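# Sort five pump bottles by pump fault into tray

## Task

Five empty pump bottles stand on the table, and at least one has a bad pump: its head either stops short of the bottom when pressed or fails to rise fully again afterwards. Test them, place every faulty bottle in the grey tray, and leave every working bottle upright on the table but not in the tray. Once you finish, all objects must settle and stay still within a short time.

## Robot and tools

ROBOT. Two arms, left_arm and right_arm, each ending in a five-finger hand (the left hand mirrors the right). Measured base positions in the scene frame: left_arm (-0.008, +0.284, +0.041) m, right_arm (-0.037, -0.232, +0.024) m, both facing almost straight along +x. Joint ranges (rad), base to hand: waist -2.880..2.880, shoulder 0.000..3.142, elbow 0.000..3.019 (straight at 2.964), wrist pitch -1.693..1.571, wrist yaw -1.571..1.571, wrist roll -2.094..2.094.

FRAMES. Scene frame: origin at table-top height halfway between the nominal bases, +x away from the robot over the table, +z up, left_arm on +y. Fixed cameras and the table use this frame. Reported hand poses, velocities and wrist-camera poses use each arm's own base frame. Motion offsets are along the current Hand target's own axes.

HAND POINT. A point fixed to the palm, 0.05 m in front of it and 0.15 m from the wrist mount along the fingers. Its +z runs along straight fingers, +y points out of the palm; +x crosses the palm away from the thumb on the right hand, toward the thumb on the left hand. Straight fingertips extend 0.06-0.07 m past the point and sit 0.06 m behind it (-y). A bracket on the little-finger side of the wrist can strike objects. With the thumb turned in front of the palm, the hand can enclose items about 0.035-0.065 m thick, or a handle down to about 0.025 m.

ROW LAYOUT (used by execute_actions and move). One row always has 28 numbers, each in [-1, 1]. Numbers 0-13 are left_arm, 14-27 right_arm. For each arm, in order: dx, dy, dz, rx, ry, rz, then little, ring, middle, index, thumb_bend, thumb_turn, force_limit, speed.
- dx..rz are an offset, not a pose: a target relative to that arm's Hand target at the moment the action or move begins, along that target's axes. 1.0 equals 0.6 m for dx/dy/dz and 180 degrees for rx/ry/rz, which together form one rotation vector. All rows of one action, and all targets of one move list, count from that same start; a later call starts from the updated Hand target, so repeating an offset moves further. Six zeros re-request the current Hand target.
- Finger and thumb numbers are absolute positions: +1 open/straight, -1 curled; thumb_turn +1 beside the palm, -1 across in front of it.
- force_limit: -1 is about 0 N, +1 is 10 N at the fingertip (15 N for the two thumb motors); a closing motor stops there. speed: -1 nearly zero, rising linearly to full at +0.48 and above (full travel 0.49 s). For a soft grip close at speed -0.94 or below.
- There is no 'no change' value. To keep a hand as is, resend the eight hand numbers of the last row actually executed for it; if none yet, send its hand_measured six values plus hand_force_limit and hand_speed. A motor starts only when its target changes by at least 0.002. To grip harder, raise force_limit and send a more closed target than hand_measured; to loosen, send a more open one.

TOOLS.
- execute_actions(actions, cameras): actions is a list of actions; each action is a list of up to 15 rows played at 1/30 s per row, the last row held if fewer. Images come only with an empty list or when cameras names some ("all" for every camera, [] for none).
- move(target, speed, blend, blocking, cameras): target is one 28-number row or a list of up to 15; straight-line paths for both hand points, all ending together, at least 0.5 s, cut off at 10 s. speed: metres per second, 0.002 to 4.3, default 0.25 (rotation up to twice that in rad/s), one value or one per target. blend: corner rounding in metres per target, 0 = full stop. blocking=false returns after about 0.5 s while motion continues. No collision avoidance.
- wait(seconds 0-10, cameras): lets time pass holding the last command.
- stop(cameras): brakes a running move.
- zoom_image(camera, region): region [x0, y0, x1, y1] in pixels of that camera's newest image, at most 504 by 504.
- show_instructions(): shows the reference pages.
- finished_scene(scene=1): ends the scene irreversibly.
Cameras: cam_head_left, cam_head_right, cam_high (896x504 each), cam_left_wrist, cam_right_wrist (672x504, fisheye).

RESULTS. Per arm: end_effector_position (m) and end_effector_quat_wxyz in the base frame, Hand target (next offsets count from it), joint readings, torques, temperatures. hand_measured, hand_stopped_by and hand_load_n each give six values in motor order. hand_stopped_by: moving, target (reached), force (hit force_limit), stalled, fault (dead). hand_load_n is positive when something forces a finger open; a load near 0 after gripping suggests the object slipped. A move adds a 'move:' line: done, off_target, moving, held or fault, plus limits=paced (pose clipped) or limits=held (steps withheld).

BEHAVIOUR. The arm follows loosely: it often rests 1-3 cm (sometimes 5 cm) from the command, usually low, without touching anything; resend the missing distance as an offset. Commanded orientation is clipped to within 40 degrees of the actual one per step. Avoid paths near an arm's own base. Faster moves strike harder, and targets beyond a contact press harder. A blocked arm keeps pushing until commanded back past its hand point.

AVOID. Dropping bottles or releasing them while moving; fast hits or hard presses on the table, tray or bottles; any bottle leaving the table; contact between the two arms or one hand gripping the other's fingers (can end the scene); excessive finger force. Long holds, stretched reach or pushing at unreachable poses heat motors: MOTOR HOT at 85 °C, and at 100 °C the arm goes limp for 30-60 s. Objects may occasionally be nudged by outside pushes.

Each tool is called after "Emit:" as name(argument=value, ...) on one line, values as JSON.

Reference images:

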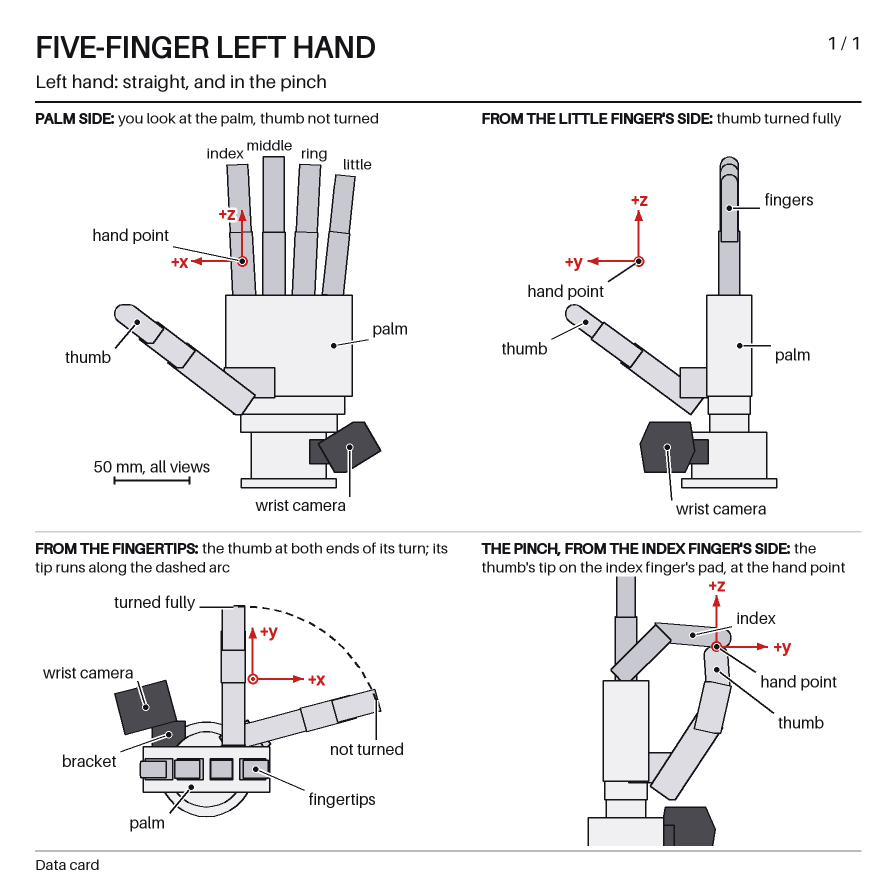

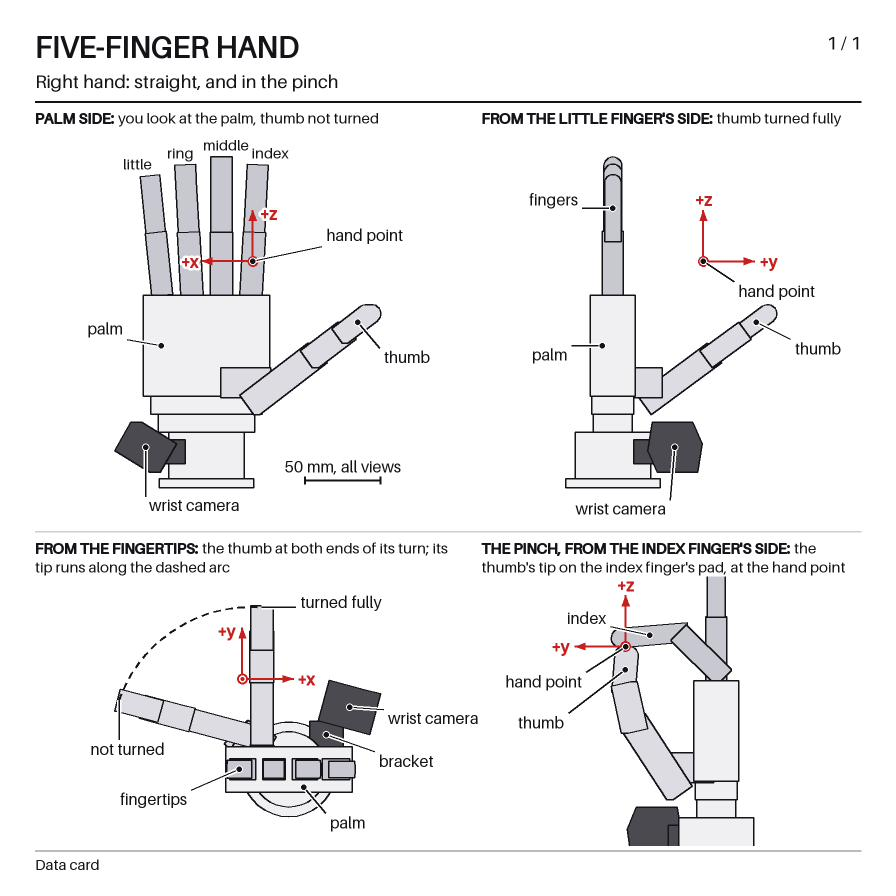

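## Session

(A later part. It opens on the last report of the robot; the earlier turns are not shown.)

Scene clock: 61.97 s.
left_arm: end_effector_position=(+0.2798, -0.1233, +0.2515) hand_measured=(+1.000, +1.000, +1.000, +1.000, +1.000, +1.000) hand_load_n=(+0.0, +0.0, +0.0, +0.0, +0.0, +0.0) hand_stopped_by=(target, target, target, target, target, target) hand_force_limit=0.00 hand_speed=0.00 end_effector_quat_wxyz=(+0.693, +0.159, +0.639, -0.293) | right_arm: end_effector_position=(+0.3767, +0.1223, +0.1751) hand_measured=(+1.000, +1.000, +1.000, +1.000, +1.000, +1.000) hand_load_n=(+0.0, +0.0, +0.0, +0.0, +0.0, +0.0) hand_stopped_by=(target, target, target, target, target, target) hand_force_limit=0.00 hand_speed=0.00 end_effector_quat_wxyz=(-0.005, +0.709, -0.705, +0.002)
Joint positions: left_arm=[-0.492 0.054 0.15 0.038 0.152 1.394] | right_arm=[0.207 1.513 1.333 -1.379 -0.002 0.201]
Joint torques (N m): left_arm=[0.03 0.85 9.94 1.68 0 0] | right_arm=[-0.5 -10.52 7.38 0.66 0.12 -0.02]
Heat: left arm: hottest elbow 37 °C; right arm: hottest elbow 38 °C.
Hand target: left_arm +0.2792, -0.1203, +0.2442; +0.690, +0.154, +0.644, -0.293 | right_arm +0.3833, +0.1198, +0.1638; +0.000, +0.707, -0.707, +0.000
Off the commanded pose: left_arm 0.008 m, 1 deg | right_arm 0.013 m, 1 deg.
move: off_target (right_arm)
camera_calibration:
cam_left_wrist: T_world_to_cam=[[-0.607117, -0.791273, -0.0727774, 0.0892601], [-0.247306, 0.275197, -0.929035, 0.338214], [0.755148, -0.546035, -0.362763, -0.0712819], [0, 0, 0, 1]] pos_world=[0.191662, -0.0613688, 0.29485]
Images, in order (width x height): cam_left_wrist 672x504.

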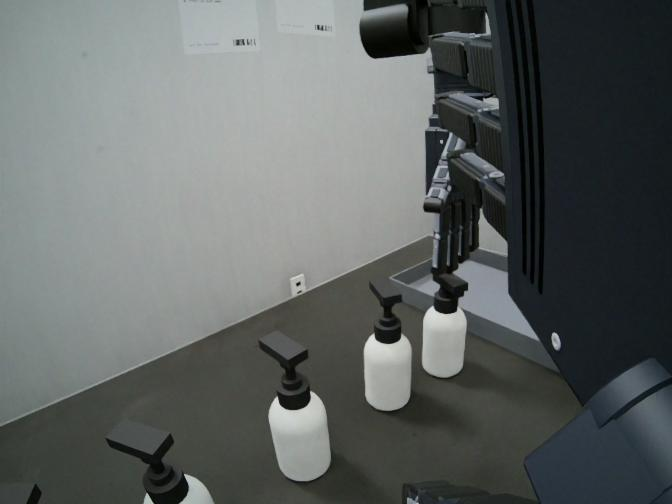

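Emit:
move(target=[0,0,0,0,0,0,1,1,1,1,1,1,0,0,0,0,0.01,0,0,0,1,1,1,1,1,1,0,0], speed=0.04, cameras=["cam_left_wrist"])

Emit:
zoom_image(camera="cam_left_wrist", region=[340, 200, 520, 400])

Scene clock: 63.87 s.
left_arm: end_effector_position=(+0.2798, -0.1233, +0.2515) hand_measured=(+1.000, +1.000, +1.000, +1.000, +1.000, +1.000) hand_load_n=(+0.0, +0.0, +0.0, -0.5, +0.0, +0.0) hand_stopped_by=(target, target, target, target, target, target) hand_force_limit=0.00 hand_speed=0.00 end_effector_quat_wxyz=(+0.693, +0.159, +0.639, -0.293) | right_arm: end_effector_position=(+0.3794, +0.1229, +0.1740) hand_measured=(+1.000, +1.000, +1.000, +1.000, +1.000, +1.000) hand_load_n=(+0.0, -0.5, -1.0, +0.0, +0.0, +0.0) hand_stopped_by=(target, target, target, target, target, target) hand_force_limit=0.00 hand_speed=0.00 end_effector_quat_wxyz=(-0.010, +0.709, -0.705, +0.005)
Joint positions: left_arm=[-0.492 0.054 0.15 0.038 0.152 1.394] | right_arm=[0.207 1.513 1.331 -1.367 -0.002 0.201]
Joint torques (N m): left_arm=[0.03 0.85 9.94 1.68 0 -0.01] | right_arm=[-0.5 -10.29 6.56 0.84 0.12 -0.02]
Heat: left arm: hottest elbow 37 °C; right arm: hottest elbow 38 °C.
Hand target: left_arm +0.2792, -0.1203, +0.2442; +0.690, +0.154, +0.644, -0.293 | right_arm +0.3833, +0.1198, +0.1578; +0.000, +0.707, -0.707, +0.000
Off the commanded pose: left_arm 0.008 m, 1 deg | right_arm 0.017 m, 1 deg.
move: off_target (right_arm)
camera_calibration:
cam_left_wrist: T_world_to_cam=[[-0.607117, -0.791273, -0.0727774, 0.0892601], [-0.247306, 0.275197, -0.929035, 0.338214], [0.755148, -0.546035, -0.362763, -0.0712819], [0, 0, 0, 1]] pos_world=[0.191662, -0.0613688, 0.29485]
Images, in order (width x height): cam_left_wrist 672x504.

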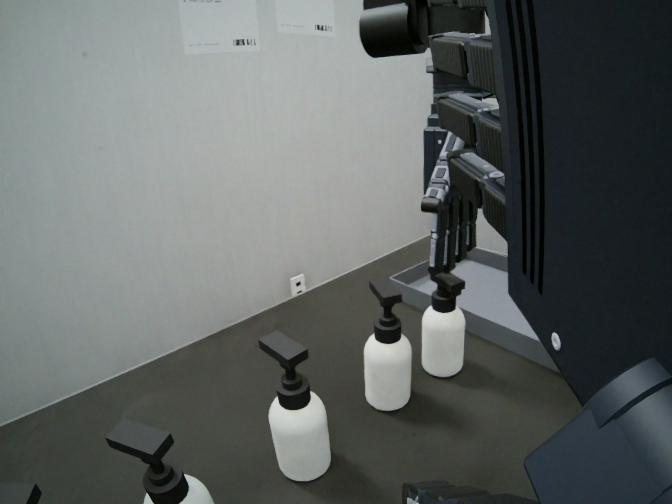

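Scaled by 2.520 from the camera's 672x504 image, which has a finer 960x720 frame.

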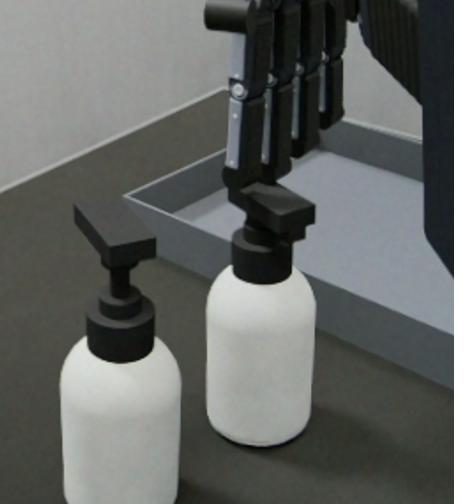

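Emit:
move(target=[0,0,0,0,0,0,1,1,1,1,1,1,0,0,0,0,-0.09,0,0,0,1,1,1,1,1,1,0,0], speed=0.06, cameras=["cam_left_wrist"])

Emit:
zoom_image(camera="cam_left_wrist", region=[340, 200, 520, 400])

Scene clock: 66.47 s.
left_arm: end_effector_position=(+0.2798, -0.1233, +0.2515) hand_measured=(+1.000, +1.000, +1.000, +1.000, +1.000, +1.000) hand_load_n=(-0.5, +0.0, +0.0, -0.5, +0.0, +0.0) hand_stopped_by=(target, target, target, target, target, target) hand_force_limit=0.00 hand_speed=0.00 end_effector_quat_wxyz=(+0.693, +0.159, +0.639, -0.293) | right_arm: end_effector_position=(+0.3722, +0.1213, +0.2004) hand_measured=(+1.000, +1.000, +1.000, +1.000, +1.000, +1.000) hand_load_n=(+0.0, +0.0, +0.0, +0.0, +0.0, +0.0) hand_stopped_by=(target, target, target, target, target, target) hand_force_limit=0.00 hand_speed=0.00 end_effector_quat_wxyz=(+0.008, +0.709, -0.705, -0.006)
Joint positions: left_arm=[-0.492 0.054 0.15 0.038 0.152 1.394] | right_arm=[0.207 1.513 1.395 -1.472 -0.002 0.201]
Joint torques (N m): left_arm=[-0.03 0.85 9.95 1.68 0 -0.01] | right_arm=[-0.5 -12.1 10.67 -0.68 0.11 -0.02]
Heat: left arm: hottest elbow 37 °C; right arm: hottest elbow 38 °C.
Hand target: left_arm +0.2792, -0.1203, +0.2442; +0.690, +0.154, +0.644, -0.293 | right_arm +0.3832, +0.1198, +0.2118; +0.000, +0.707, -0.707, +0.000
Off the commanded pose: left_arm 0.008 m, 1 deg | right_arm 0.016 m, 1 deg.
move: off_target (right_arm)
camera_calibration:
cam_left_wrist: T_world_to_cam=[[-0.607117, -0.791273, -0.0727774, 0.0892601], [-0.247306, 0.275197, -0.929035, 0.338214], [0.755148, -0.546035, -0.362763, -0.0712819], [0, 0, 0, 1]] pos_world=[0.191662, -0.0613688, 0.29485]
Images, in order (width x height): cam_left_wrist 672x504.

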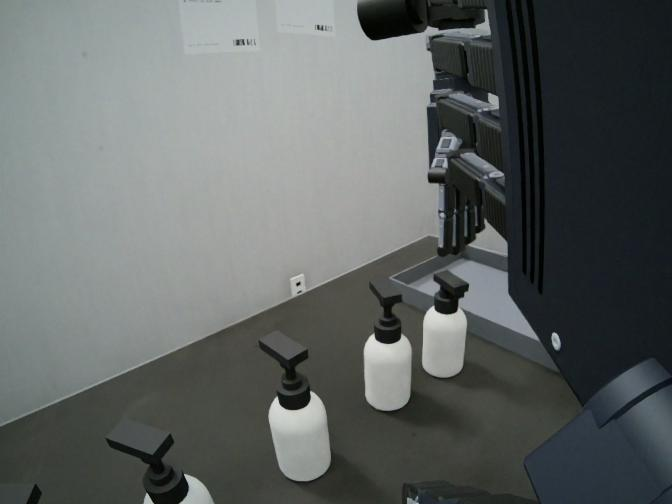

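Scaled by 2.520 from the camera's 672x504 image, which has a finer 960x720 frame.

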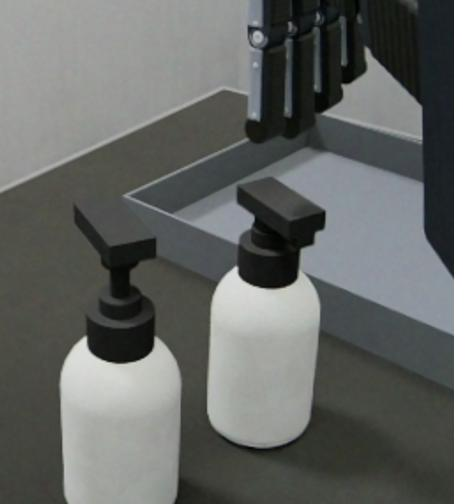

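Emit:
move(target=[[0,0,-0.06,0,0,0,1,1,1,1,1,1,0,0,0,0,-0.0633,0,0,0,1,1,1,1,1,-1,0,0],[0,0,-0.06,0,0,0,1,1,1,1,1,1,0,0,-0.135,-0.0205,-0.0633,0,0,0,1,1,1,1,1,-1,0,0],[0,0,-0.06,0,0,0,1,1,1,1,1,1,0,0,-0.135,-0.0205,-0.015,0,0,0,1,1,1,1,1,-1,0,0]], blend=0.01, speed=0.1, cameras=["cam_left_wrist","cam_right_wrist"])

Emit:
zoom_image(camera="cam_right_wrist", region=[160, 0, 340, 240])

Emit:
zoom_image(camera="cam_left_wrist", region=[320, 200, 500, 400])

Scene clock: 77.93 s.
left_arm: end_effector_position=(+0.2744, -0.1080, +0.2027) hand_measured=(+1.000, +1.000, +1.000, +1.000, +1.000, +1.000) hand_load_n=(+0.0, +0.0, +0.0, +0.0, +0.0, +0.0) hand_stopped_by=(target, target, target, target, target, target) hand_force_limit=0.00 hand_speed=0.00 end_effector_quat_wxyz=(+0.638, +0.153, +0.705, -0.269) | right_arm: end_effector_position=(+0.3908, +0.1936, +0.2302) hand_measured=(+1.000, +1.000, +1.000, +1.000, +1.000, -1.000) hand_load_n=(+0.0, +0.0, +0.0, +0.0, +0.0, +0.0) hand_stopped_by=(target, target, target, target, target, target) hand_force_limit=0.00 hand_speed=0.00 end_effector_quat_wxyz=(-0.003, +0.706, -0.708, +0.001)
Joint positions: left_arm=[-0.44 0.005 0.148 -0.185 0.172 1.393] | right_arm=[0.346 1.587 1.562 -1.54 -0.002 0.35]
Joint torques (N m): left_arm=[-0.97 1.08 16.18 1.74 -0.11 -0.04] | right_arm=[1.32 -12.22 7.72 0.54 0.11 0.07]
Heat: left arm: hottest elbow 37 °C; right arm: hottest elbow 39 °C.
Hand target: left_arm +0.2505, -0.0991, +0.2397; +0.690, +0.154, +0.644, -0.293 | right_arm +0.3955, +0.2009, +0.2208; +0.000, +0.707, -0.707, +0.000
Off the commanded pose: left_arm 0.045 m, 10 deg | right_arm 0.013 m, 0 deg.
joint sent to its limit (left arm) — joint 2 (shoulder), lower limit. The joint targets are off in position and orientation.
move: off_target (left_arm, right_arm)
camera_calibration:
cam_left_wrist: T_world_to_cam=[[-0.591486, -0.805239, -0.0416446, 0.0824111], [-0.396484, 0.335432, -0.854567, 0.319685], [0.7021, -0.488953, -0.517668, -0.0243864], [0, 0, 0, 1]] pos_world=[0.192617, -0.052796, 0.264001]
cam_right_wrist: T_world_to_cam=[[-0.975838, -0.215052, -0.0386444, 0.438318], [-0.203323, 0.828996, 0.520986, -0.203483], [-0.0800031, 0.516255, -0.85269, 0.234981], [0, 0, 0, 1]] pos_world=[0.405154, 0.141637, 0.323316]
Images, in order (width x height): cam_left_wrist 672x504, cam_right_wrist 672x504.

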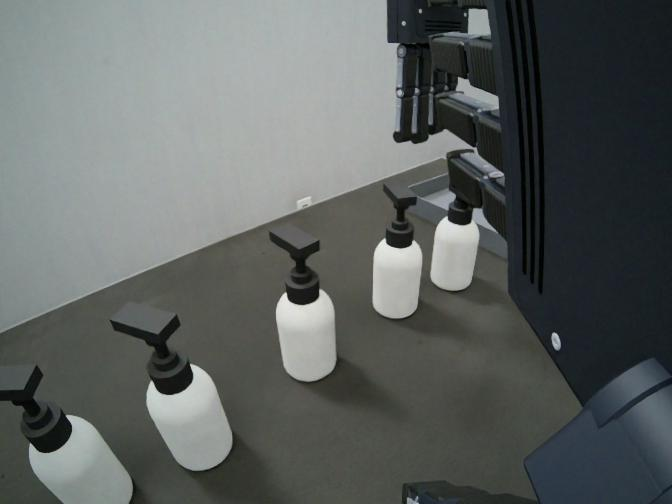

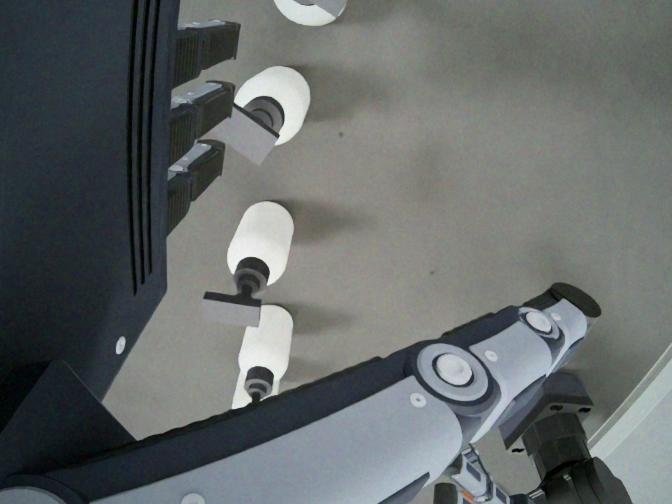

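Scaled by 2.100 from the camera's 672x504 image, which has a finer 960x720 frame.

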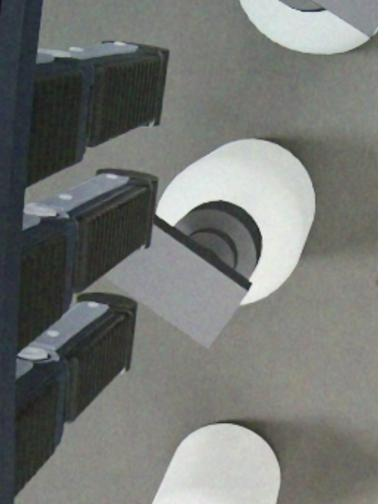

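Scaled by 2.520 from the camera's 672x504 image, which has a finer 960x720 frame.

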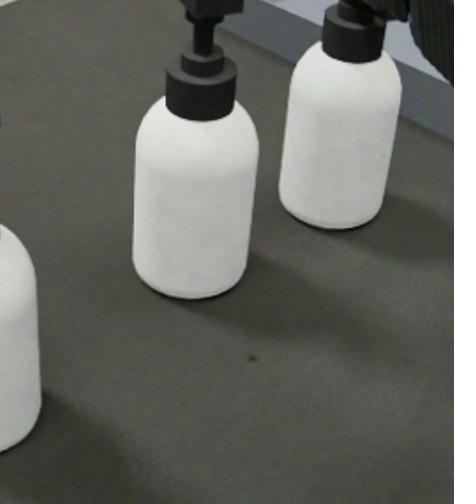

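Emit:
move(target=[0,0,0.06,0,0,0,1,1,1,1,1,1,0,0,-0.030,0,0.035,0,0,0,1,1,1,1,1,-1,0,0], speed=0.1, cameras=["cam_left_wrist","cam_right_wrist"])

Emit:
zoom_image(camera="cam_right_wrist", region=[160, 0, 340, 240])

Emit:
zoom_image(camera="cam_left_wrist", region=[320, 200, 500, 400])

Scene clock: 82.27 s.
left_arm: end_effector_position=(+0.2782, -0.1168, +0.2494) hand_measured=(+1.000, +1.000, +1.000, +1.000, +1.000, +1.000) hand_load_n=(+0.0, +0.0, +0.0, +0.0, +0.0, +0.0) hand_stopped_by=(target, target, target, target, target, target) hand_force_limit=0.00 hand_speed=0.00 end_effector_quat_wxyz=(+0.693, +0.154, +0.643, -0.288) | right_arm: end_effector_position=(+0.3918, +0.2108, +0.2088) hand_measured=(+1.000, +1.000, +1.000, +1.000, +1.000, -1.000) hand_load_n=(+0.0, +0.0, +0.0, +0.0, +0.0, +0.0) hand_stopped_by=(target, target, target, target, target, target) hand_force_limit=0.00 hand_speed=0.00 end_effector_quat_wxyz=(-0.002, +0.705, -0.709, +0.000)
Joint positions: left_arm=[-0.471 0.022 0.148 0.002 0.157 1.393] | right_arm=[0.379 1.609 1.532 -1.49 -0.002 0.385]
Joint torques (N m): left_arm=[-1.49 3.25 10.07 2.78 -0.13 0.01] | right_arm=[1.49 -12.69 7.76 0.54 0.11 0.07]
Heat: left arm: hottest elbow 38 °C; right arm: hottest elbow 39 °C.
Hand target: left_arm +0.2792, -0.1204, +0.2440; +0.690, +0.154, +0.644, -0.293 | right_arm +0.3956, +0.2188, +0.1998; +0.000, +0.707, -0.707, +0.000
Off the commanded pose: left_arm 0.006 m, 1 deg | right_arm 0.013 m, 0 deg.
move: off_target (right_arm)
camera_calibration:
cam_left_wrist: T_world_to_cam=[[-0.59572, -0.8, -0.0715322, 0.0888098], [-0.256064, 0.273578, -0.927139, 0.335887], [0.761281, -0.533999, -0.367827, -0.0663581], [0, 0, 0, 1]] pos_world=[0.189431, -0.0562786, 0.293358]
cam_right_wrist: T_world_to_cam=[[-0.976301, -0.213228, -0.0370165, 0.441596], [-0.200938, 0.82959, 0.520965, -0.207527], [-0.0803755, 0.516056, -0.852775, 0.208091], [0, 0, 0, 1]] pos_world=[0.406156, 0.158937, 0.301915]
Images, in order (width x height): cam_left_wrist 672x504, cam_right_wrist 672x504.

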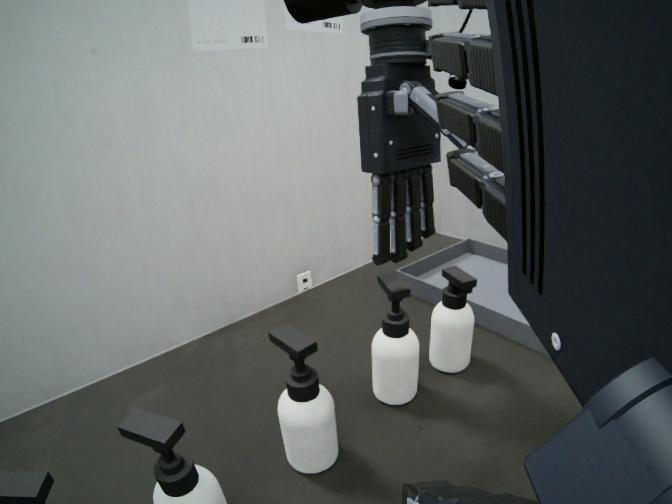

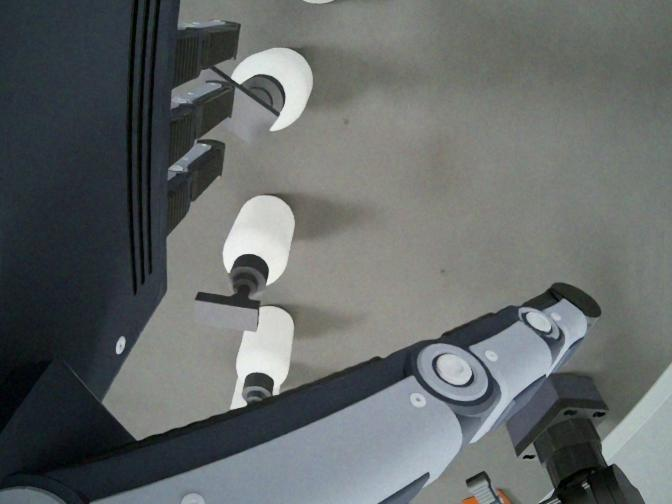

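Scaled by 2.100 from the camera's 672x504 image, which has a finer 960x720 frame.

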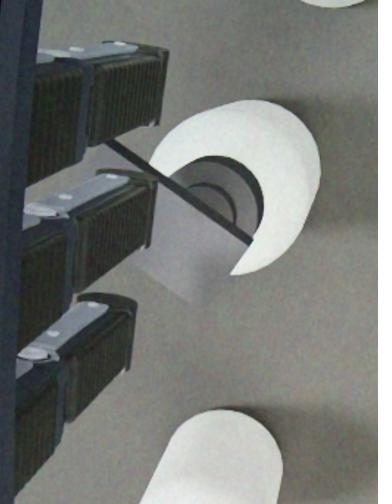

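Scaled by 2.520 from the camera's 672x504 image, which has a finer 960x720 frame.

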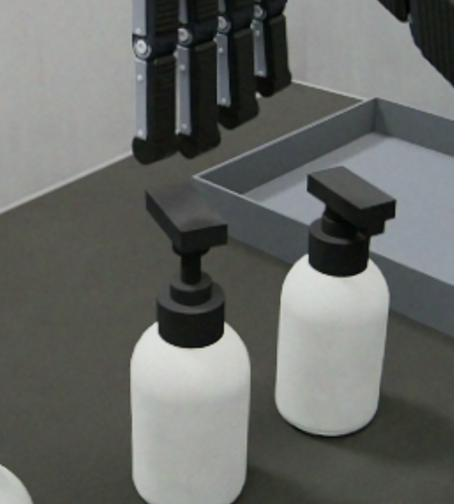

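Emit:
move(target=[0,0,0,0,0,0,1,1,1,1,1,1,0,0,-0.005,0.002,0.055,0,0,0,1,1,1,1,1,-1,0,0], speed=0.05, cameras=["cam_left_wrist"])

Emit:
zoom_image(camera="cam_left_wrist", region=[320, 200, 500, 400])

Scene clock: 85.10 s.
left_arm: end_effector_position=(+0.2783, -0.1168, +0.2495) hand_measured=(+1.000, +1.000, +1.000, +1.000, +1.000, +1.000) hand_load_n=(-0.5, +0.0, +0.0, +0.0, +0.0, +0.0) hand_stopped_by=(target, target, target, target, target, target) hand_force_limit=0.00 hand_speed=0.00 end_effector_quat_wxyz=(+0.693, +0.154, +0.642, -0.288) | right_arm: end_effector_position=(+0.3925, +0.2131, +0.1815) hand_measured=(+1.000, +1.000, +1.000, +1.000, +1.000, -1.000) hand_load_n=(+0.0, +0.0, +0.0, +0.0, +0.0, +0.0) hand_stopped_by=(target, target, target, target, target, target) hand_force_limit=0.00 hand_speed=0.00 end_effector_quat_wxyz=(-0.008, +0.704, -0.710, +0.003)
Joint positions: left_arm=[-0.471 0.022 0.148 0.002 0.157 1.393] | right_arm=[0.383 1.612 1.466 -1.408 -0.001 0.391]
Joint torques (N m): left_arm=[-1.55 3.31 10.07 2.81 -0.13 0.01] | right_arm=[1.73 -11.93 7.23 0.64 0.11 0.07]
Heat: left arm: hottest elbow 38 °C; right arm: hottest elbow 39 °C.
Hand target: left_arm +0.2792, -0.1204, +0.2440; +0.690, +0.155, +0.644, -0.293 | right_arm +0.3944, +0.2218, +0.1667; +0.000, +0.707, -0.707, +0.000
Off the commanded pose: left_arm 0.007 m, 1 deg | right_arm 0.017 m, 1 deg.
move: off_target (right_arm)
camera_calibration:
cam_left_wrist: T_world_to_cam=[[-0.595674, -0.800025, -0.0716413, 0.0888385], [-0.255712, 0.273432, -0.927279, 0.335945], [0.761436, -0.534036, -0.367452, -0.0664624], [0, 0, 0, 1]] pos_world=[0.189431, -0.0562784, 0.293458]
Images, in order (width x height): cam_left_wrist 672x504.

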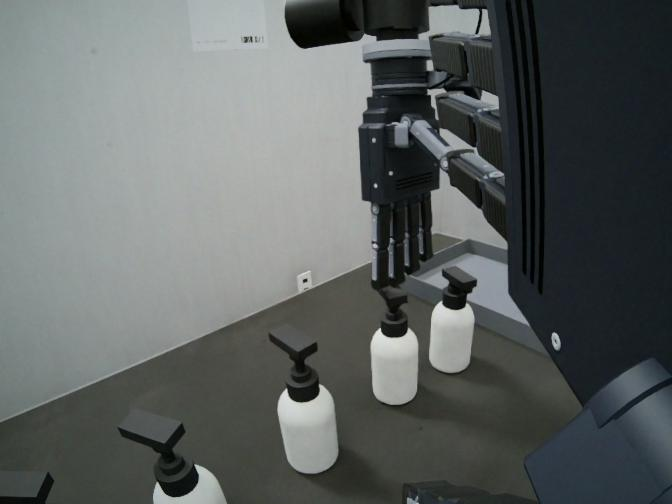

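Scaled by 2.520 from the camera's 672x504 image, which has a finer 960x720 frame.

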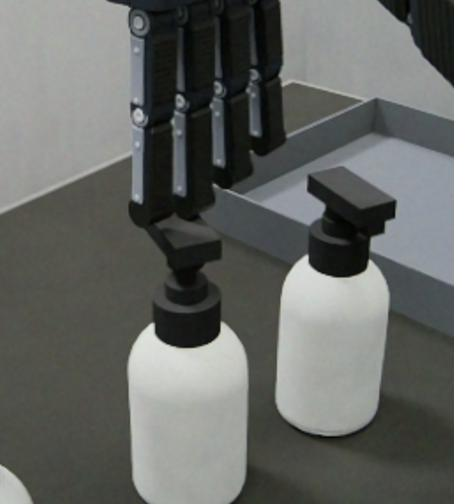

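Emit:
move(target=[0,0,0,0,0,0,1,1,1,1,1,1,0,0,0,0,0.013,0,0,0,1,1,1,1,1,-1,0,0], speed=0.05, cameras=["cam_left_wrist"])

Emit:
zoom_image(camera="cam_left_wrist", region=[320, 200, 500, 400])

Scene clock: 86.77 s.
left_arm: end_effector_position=(+0.2783, -0.1168, +0.2495) hand_measured=(+1.000, +1.000, +1.000, +1.000, +1.000, +1.000) hand_load_n=(+0.0, +0.0, +0.0, +0.0, +0.0, +0.0) hand_stopped_by=(target, target, target, target, target, target) hand_force_limit=0.00 hand_speed=0.00 end_effector_quat_wxyz=(+0.693, +0.154, +0.642, -0.288) | right_arm: end_effector_position=(+0.3925, +0.2131, +0.1755) hand_measured=(+1.000, +1.000, +1.000, +1.000, +1.000, -1.000) hand_load_n=(-0.5, +0.0, -0.5, +0.0, +0.0, +0.0) hand_stopped_by=(target, target, target, target, target, target) hand_force_limit=0.00 hand_speed=0.00 end_effector_quat_wxyz=(-0.009, +0.704, -0.710, +0.003)
Joint positions: left_arm=[-0.471 0.022 0.148 0.002 0.157 1.393] | right_arm=[0.383 1.612 1.45 -1.389 -0.001 0.391]
Joint torques (N m): left_arm=[-1.49 3.25 10.07 2.81 -0.13 0] | right_arm=[1.73 -11.63 7.2 0.72 0.11 0.07]
Heat: left arm: hottest elbow 38 °C; right arm: hottest elbow 39 °C.
Hand target: left_arm +0.2792, -0.1204, +0.2440; +0.690, +0.155, +0.644, -0.293 | right_arm +0.3943, +0.2218, +0.1589; +0.000, +0.707, -0.707, +0.000
Off the commanded pose: left_arm 0.007 m, 1 deg | right_arm 0.019 m, 1 deg.
move: off_target (right_arm)
camera_calibration:
cam_left_wrist: T_world_to_cam=[[-0.595674, -0.800025, -0.0716413, 0.0888385], [-0.255712, 0.273432, -0.927279, 0.335945], [0.761436, -0.534036, -0.367452, -0.0664624], [0, 0, 0, 1]] pos_world=[0.189431, -0.0562784, 0.293458]
Images, in order (width x height): cam_left_wrist 672x504.

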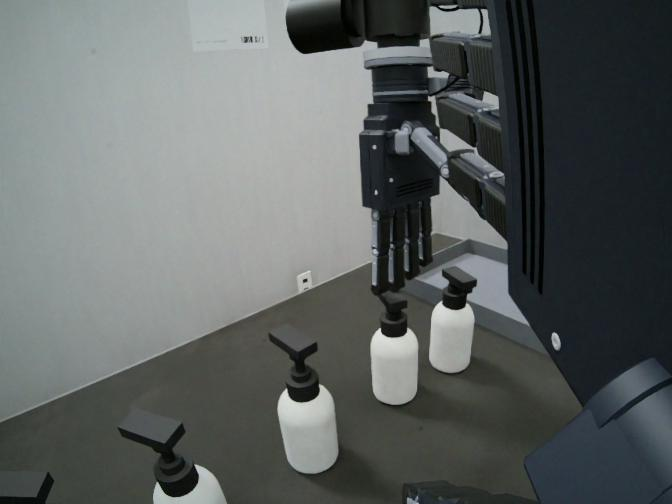

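Scaled by 2.520 from the camera's 672x504 image, which has a finer 960x720 frame.

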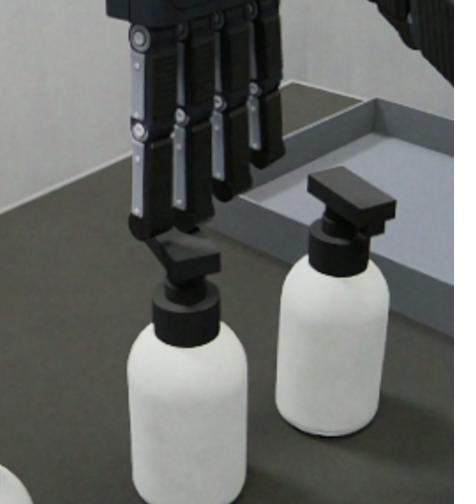

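Emit:
move(target=[0,0,0,0,0,0,1,1,1,1,1,1,0,0,0,0,0.01,0,0,0,1,1,1,1,1,-1,0,0], speed=0.05, cameras=["cam_left_wrist"])

Emit:
zoom_image(camera="cam_left_wrist", region=[320, 200, 500, 400])

Scene clock: 88.70 s.
left_arm: end_effector_position=(+0.2783, -0.1168, +0.2495) hand_measured=(+1.000, +1.000, +1.000, +1.000, +1.000, +1.000) hand_load_n=(+0.0, +0.0, +0.0, +0.0, +0.0, +0.0) hand_stopped_by=(target, target, target, target, target, target) hand_force_limit=0.00 hand_speed=0.00 end_effector_quat_wxyz=(+0.693, +0.154, +0.642, -0.288) | right_arm: end_effector_position=(+0.3952, +0.2140, +0.1740) hand_measured=(+1.000, +1.000, +1.000, +1.000, +1.000, -1.000) hand_load_n=(+0.0, +0.0, -0.5, +0.0, +0.5, +0.0) hand_stopped_by=(target, target, target, target, target, target) hand_force_limit=0.00 hand_speed=0.00 end_effector_quat_wxyz=(-0.014, +0.704, -0.710, +0.006)
Joint positions: left_arm=[-0.471 0.022 0.148 0.002 0.157 1.393] | right_arm=[0.383 1.612 1.447 -1.375 0 0.391]
Joint torques (N m): left_arm=[-1.49 3.31 10.07 2.8 -0.13 0] | right_arm=[1.73 -11.4 6.48 0.73 0.09 0.07]
Heat: left arm: hottest elbow 38 °C; right arm: hottest elbow 39 °C.
Hand target: left_arm +0.2792, -0.1204, +0.2440; +0.690, +0.155, +0.644, -0.293 | right_arm +0.3944, +0.2218, +0.1530; +0.000, +0.707, -0.707, +0.000
Off the commanded pose: left_arm 0.007 m, 1 deg | right_arm 0.022 m, 2 deg.
move: off_target (right_arm)
camera_calibration:
cam_left_wrist: T_world_to_cam=[[-0.595674, -0.800025, -0.0716413, 0.0888385], [-0.255712, 0.273432, -0.927279, 0.335945], [0.761436, -0.534036, -0.367452, -0.0664624], [0, 0, 0, 1]] pos_world=[0.189431, -0.0562784, 0.293458]
Images, in order (width x height): cam_left_wrist 672x504.

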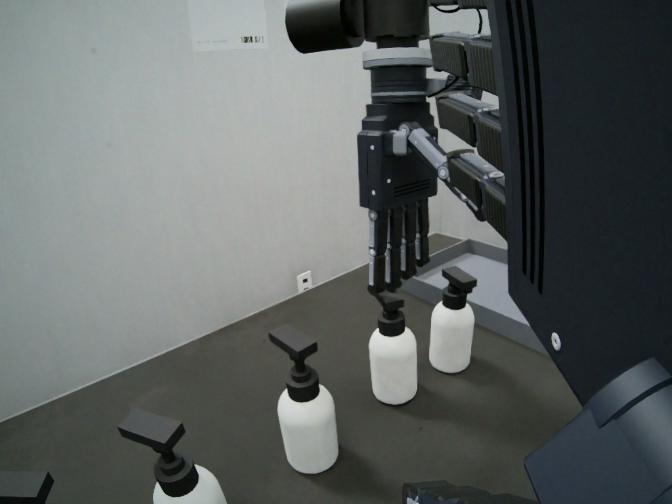

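Scaled by 2.520 from the camera's 672x504 image, which has a finer 960x720 frame.

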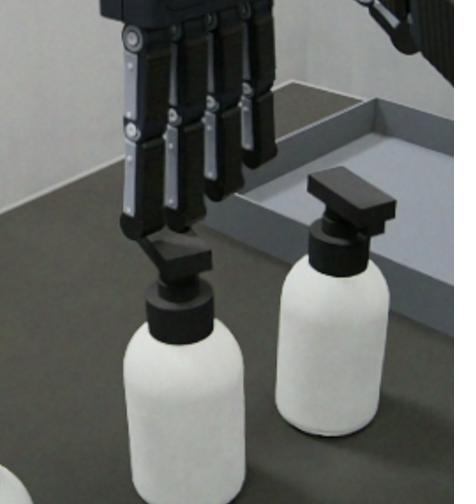

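Emit:
move(target=[0,0,0,0,0,0,1,1,1,1,1,1,0,0,0,0,-0.10,0,0,0,1,1,1,1,1,-1,0,0], speed=0.08, cameras=["cam_left_wrist"])

Emit:
zoom_image(camera="cam_left_wrist", region=[320, 200, 500, 400])

Scene clock: 91.27 s.
left_arm: end_effector_position=(+0.2783, -0.1168, +0.2495) hand_measured=(+1.000, +1.000, +1.000, +1.000, +1.000, +1.000) hand_load_n=(+0.0, +0.0, +0.0, +0.0, +0.0, +0.0) hand_stopped_by=(target, target, target, target, target, target) hand_force_limit=0.00 hand_speed=0.00 end_effector_quat_wxyz=(+0.693, +0.154, +0.642, -0.288) | right_arm: end_effector_position=(+0.3877, +0.2117, +0.2047) hand_measured=(+1.000, +1.000, +1.000, +1.000, +1.000, -1.000) hand_load_n=(+0.0, +0.0, +0.0, +0.0, +0.0, +0.0) hand_stopped_by=(target, target, target, target, target, target) hand_force_limit=0.00 hand_speed=0.00 end_effector_quat_wxyz=(+0.005, +0.705, -0.710, -0.002)
Joint positions: left_arm=[-0.471 0.022 0.148 0.002 0.157 1.393] | right_arm=[0.384 1.612 1.524 -1.494 0 0.391]
Joint torques (N m): left_arm=[-1.49 3.25 10.07 2.81 -0.13 0] | right_arm=[1.67 -13.16 10.73 -0.72 0.06 0.07]
Heat: left arm: hottest elbow 38 °C; right arm: hottest elbow 39 °C.
Hand target: left_arm +0.2792, -0.1204, +0.2440; +0.690, +0.155, +0.644, -0.293 | right_arm +0.3944, +0.2219, +0.2130; +0.000, +0.707, -0.707, +0.000
Off the commanded pose: left_arm 0.007 m, 1 deg | right_arm 0.015 m, 1 deg.
move: off_target (right_arm)
camera_calibration:
cam_left_wrist: T_world_to_cam=[[-0.595674, -0.800025, -0.0716413, 0.0888385], [-0.255712, 0.273432, -0.927279, 0.335945], [0.761436, -0.534036, -0.367452, -0.0664624], [0, 0, 0, 1]] pos_world=[0.189431, -0.0562784, 0.293458]
Images, in order (width x height): cam_left_wrist 672x504.

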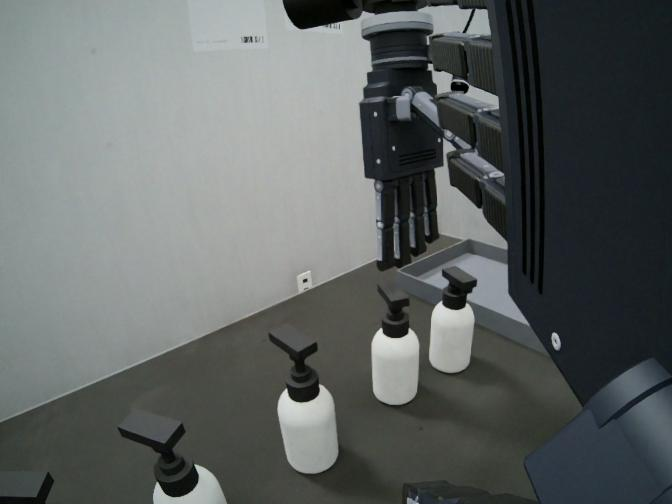

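Scaled by 2.520 from the camera's 672x504 image, which has a finer 960x720 frame.

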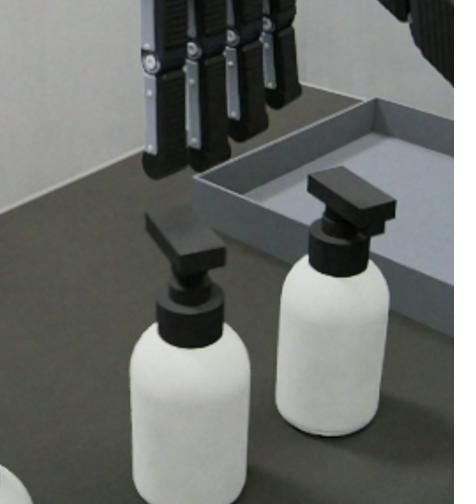

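Emit:
wait(seconds=1.5, cameras=["cam_left_wrist"])

Emit:
zoom_image(camera="cam_left_wrist", region=[320, 200, 500, 400])

Scene clock: 94.27 s.
left_arm: end_effector_position=(+0.2783, -0.1168, +0.2495) hand_measured=(+1.000, +1.000, +1.000, +1.000, +1.000, +1.000) hand_load_n=(+0.0, +0.0, +0.0, +0.0, +0.0, +0.0) hand_stopped_by=(target, target, target, target, target, target) hand_force_limit=0.00 hand_speed=0.00 end_effector_quat_wxyz=(+0.693, +0.154, +0.642, -0.288) | right_arm: end_effector_position=(+0.3876, +0.2117, +0.2047) hand_measured=(+1.000, +1.000, +1.000, +1.000, +1.000, -1.000) hand_load_n=(+0.0, +0.0, +0.0, -0.5, -0.5, +0.0) hand_stopped_by=(target, target, target, target, target, target) hand_force_limit=0.00 hand_speed=0.00 end_effector_quat_wxyz=(+0.006, +0.705, -0.710, -0.003)
Joint positions: left_arm=[-0.471 0.022 0.148 0.002 0.157 1.393] | right_arm=[0.384 1.612 1.524 -1.494 0 0.391]
Joint torques (N m): left_arm=[-1.55 3.25 10.06 2.81 -0.13 0.01] | right_arm=[1.61 -13.22 10.73 -0.66 0.06 0.07]
Heat: left arm: hottest elbow 39 °C; right arm: hottest elbow 39 °C.
Hand target: left_arm +0.2792, -0.1204, +0.2440; +0.690, +0.155, +0.644, -0.293 | right_arm +0.3943, +0.2219, +0.2130; +0.000, +0.707, -0.707, +0.000
Off the commanded pose: left_arm 0.007 m, 1 deg | right_arm 0.015 m, 1 deg.
wait: 1.50 s; at rest from the start
camera_calibration:
cam_left_wrist: T_world_to_cam=[[-0.595674, -0.800025, -0.0716413, 0.0888385], [-0.255712, 0.273432, -0.927279, 0.335945], [0.761436, -0.534036, -0.367452, -0.0664624], [0, 0, 0, 1]] pos_world=[0.189431, -0.0562784, 0.293458]
Images, in order (width x height): cam_left_wrist 672x504.

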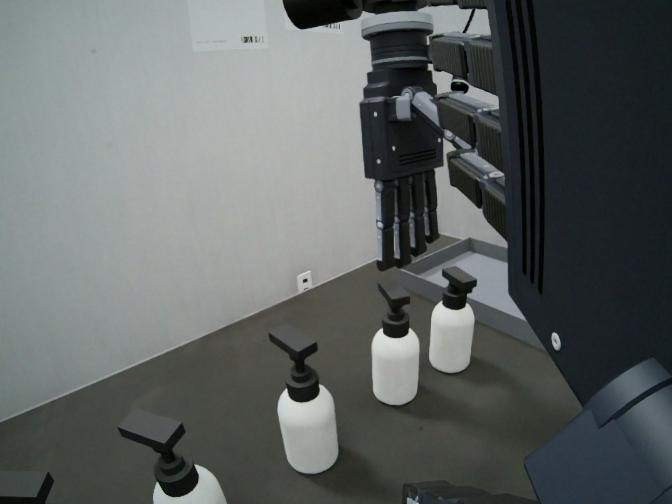

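Scaled by 2.520 from the camera's 672x504 image, which has a finer 960x720 frame.

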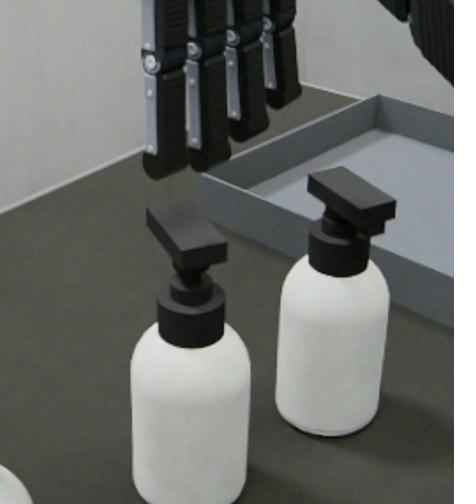

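Emit:
move(target=[[-0.2235,0.079,-0.1,-0.287,0.116,-0.233,1,1,1,1,1,1,0,0,0,0,-0.12,0,0,0,1,1,1,1,1,-1,0,0],[-0.1815,0.203,-0.0077,-0.5743,0.2319,-0.4667,1,1,1,1,1,-1,0,0,0,0,-0.19,0,0,0,1,1,1,1,1,-1,0,0]], blend=[0.04,0], speed=0.2, cameras=["all"])

Scene clock: 111.80 s.
left_arm: end_effector_position=(+0.3373, -0.0029, +0.3190) hand_measured=(+1.000, +1.000, +1.000, +1.000, +1.000, -1.000) hand_load_n=(+0.0, +0.0, -0.5, +0.0, +0.0, +0.0) hand_stopped_by=(target, target, target, target, target, target) hand_force_limit=0.00 hand_speed=0.00 end_effector_quat_wxyz=(-0.025, +0.701, -0.712, +0.025) | right_arm: end_effector_position=(+0.3951, +0.2171, +0.2993) hand_measured=(+1.000, +1.000, +1.000, +1.000, +1.000, -1.000) hand_load_n=(+0.0, +0.0, +0.0, +0.0, +0.0, +0.0) hand_stopped_by=(target, target, target, target, target, target) hand_force_limit=0.00 hand_speed=0.00 end_effector_quat_wxyz=(-0.030, +0.704, -0.709, +0.006)
Joint positions: left_arm=[0.071 1.351 1.551 -1.7 0.005 0.087] | right_arm=[0.384 1.594 1.756 -1.673 -0.012 0.391]
Joint torques (N m): left_arm=[-0.15 -9.11 13.91 0.1 0.04 -0.05] | right_arm=[1.08 -16.5 10.84 -0.51 -0.06 0.06]
Heat: left arm: hottest elbow 40 °C; right arm: hottest elbow 41 °C.
Hand target: left_arm +0.3490, -0.0003, +0.3303; +0.000, +0.708, -0.707, +0.000 | right_arm +0.3942, +0.2218, +0.3269; +0.000, +0.707, -0.707, +0.000
Off the commanded pose: left_arm 0.016 m, 4 deg | right_arm 0.028 m, 4 deg.
joint sent to its limit (left arm) — joint 4 (wrist pitch), lower limit. The joint targets are off in orientation, not in position.
joint sent to its limit (right arm) — joint 4 (wrist pitch), lower limit. The joint targets are off in orientation, not in position.
move: off_target (left_arm, right_arm); target 2's new numbers were sent with left_arm's hand 0.016 m and 4 deg from that target
camera_calibration:
cam_left_wrist: T_world_to_cam=[[0.966637, -0.240536, 0.0880659, -0.356208], [-0.253411, -0.847861, 0.46574, -0.0641464], [-0.0373595, -0.472518, -0.880529, 0.408304], [0, 0, 0, 1]] pos_world=[0.343322, 0.0528632, 0.420769]
cam_right_wrist: T_world_to_cam=[[-0.973427, -0.210512, -0.0901403, 0.463642], [-0.225575, 0.813651, 0.535807, -0.250559], [-0.0394508, 0.541902, -0.839515, 0.256556], [0, 0, 0, 1]] pos_world=[0.404923, 0.162441, 0.391426]

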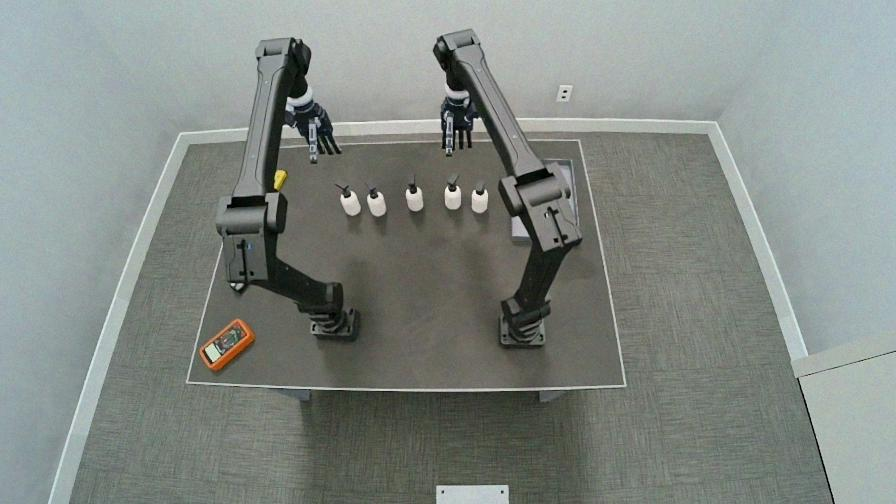

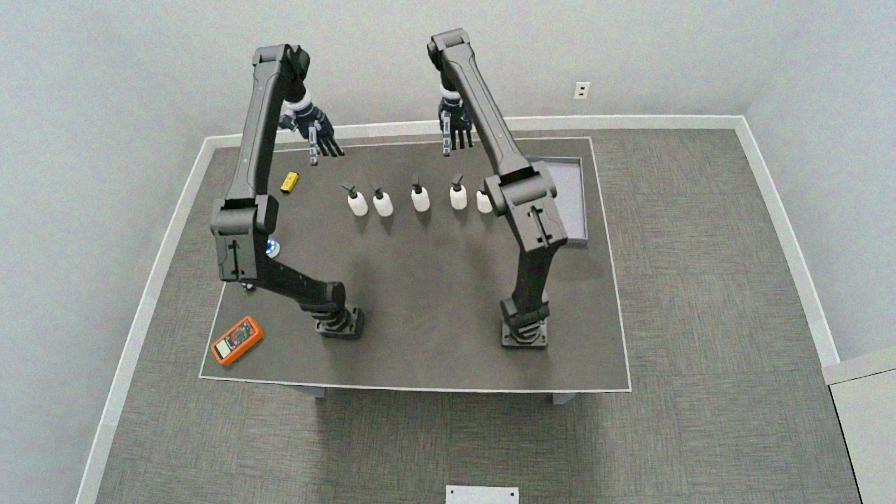

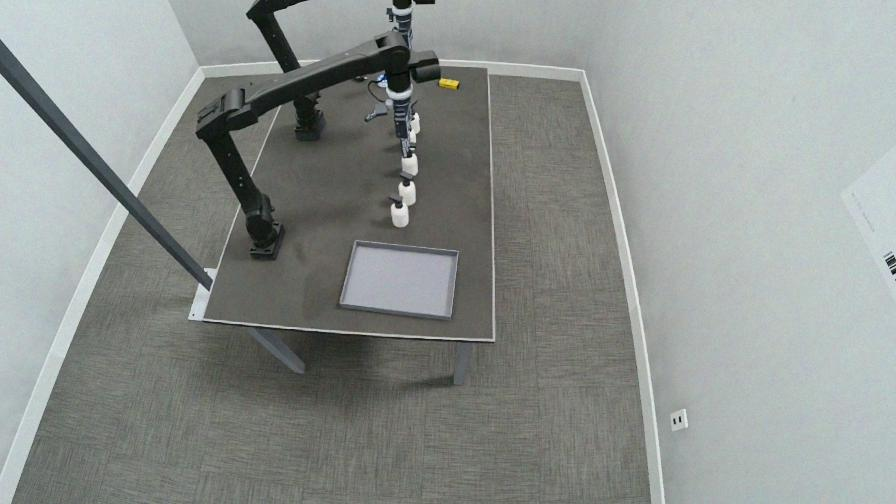

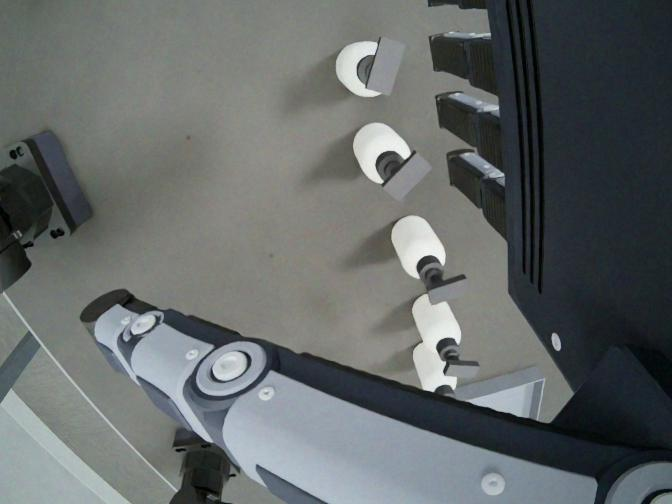

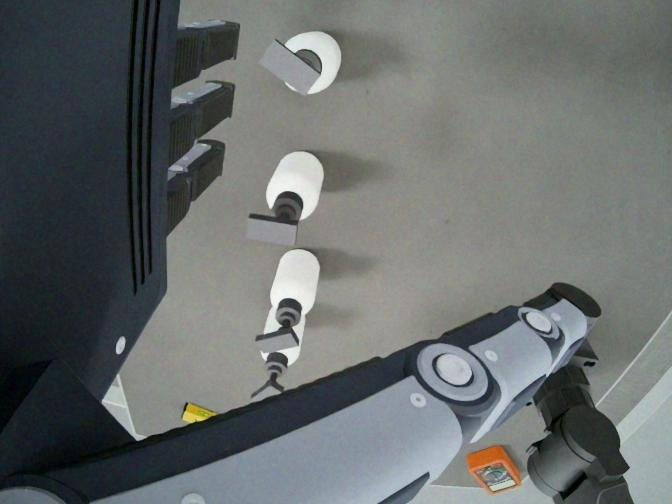

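Emit:
zoom_image(camera="cam_left_wrist", region=[320, 0, 500, 240])

Emit:
zoom_image(camera="cam_left_wrist", region=[380, 200, 560, 420])

Scaled by 2.100 from the camera's 672x504 image, which has a finer 960x720 frame.

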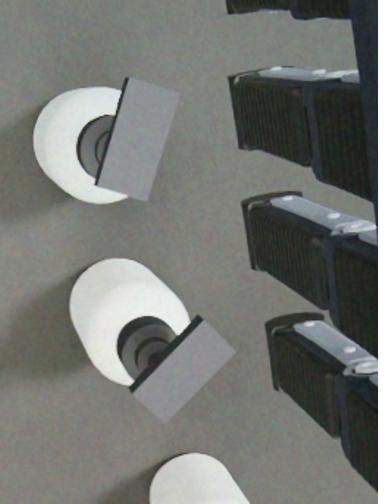

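Scaled by 2.291 from the camera's 672x504 image, which has a finer 960x720 frame.

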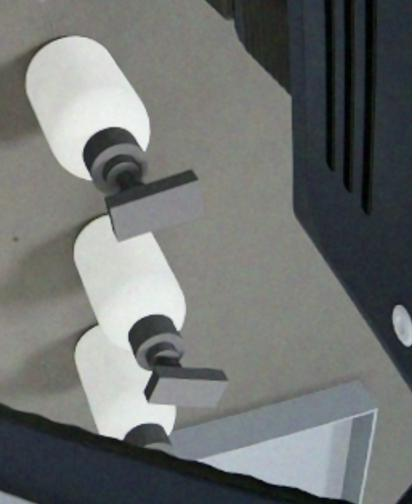

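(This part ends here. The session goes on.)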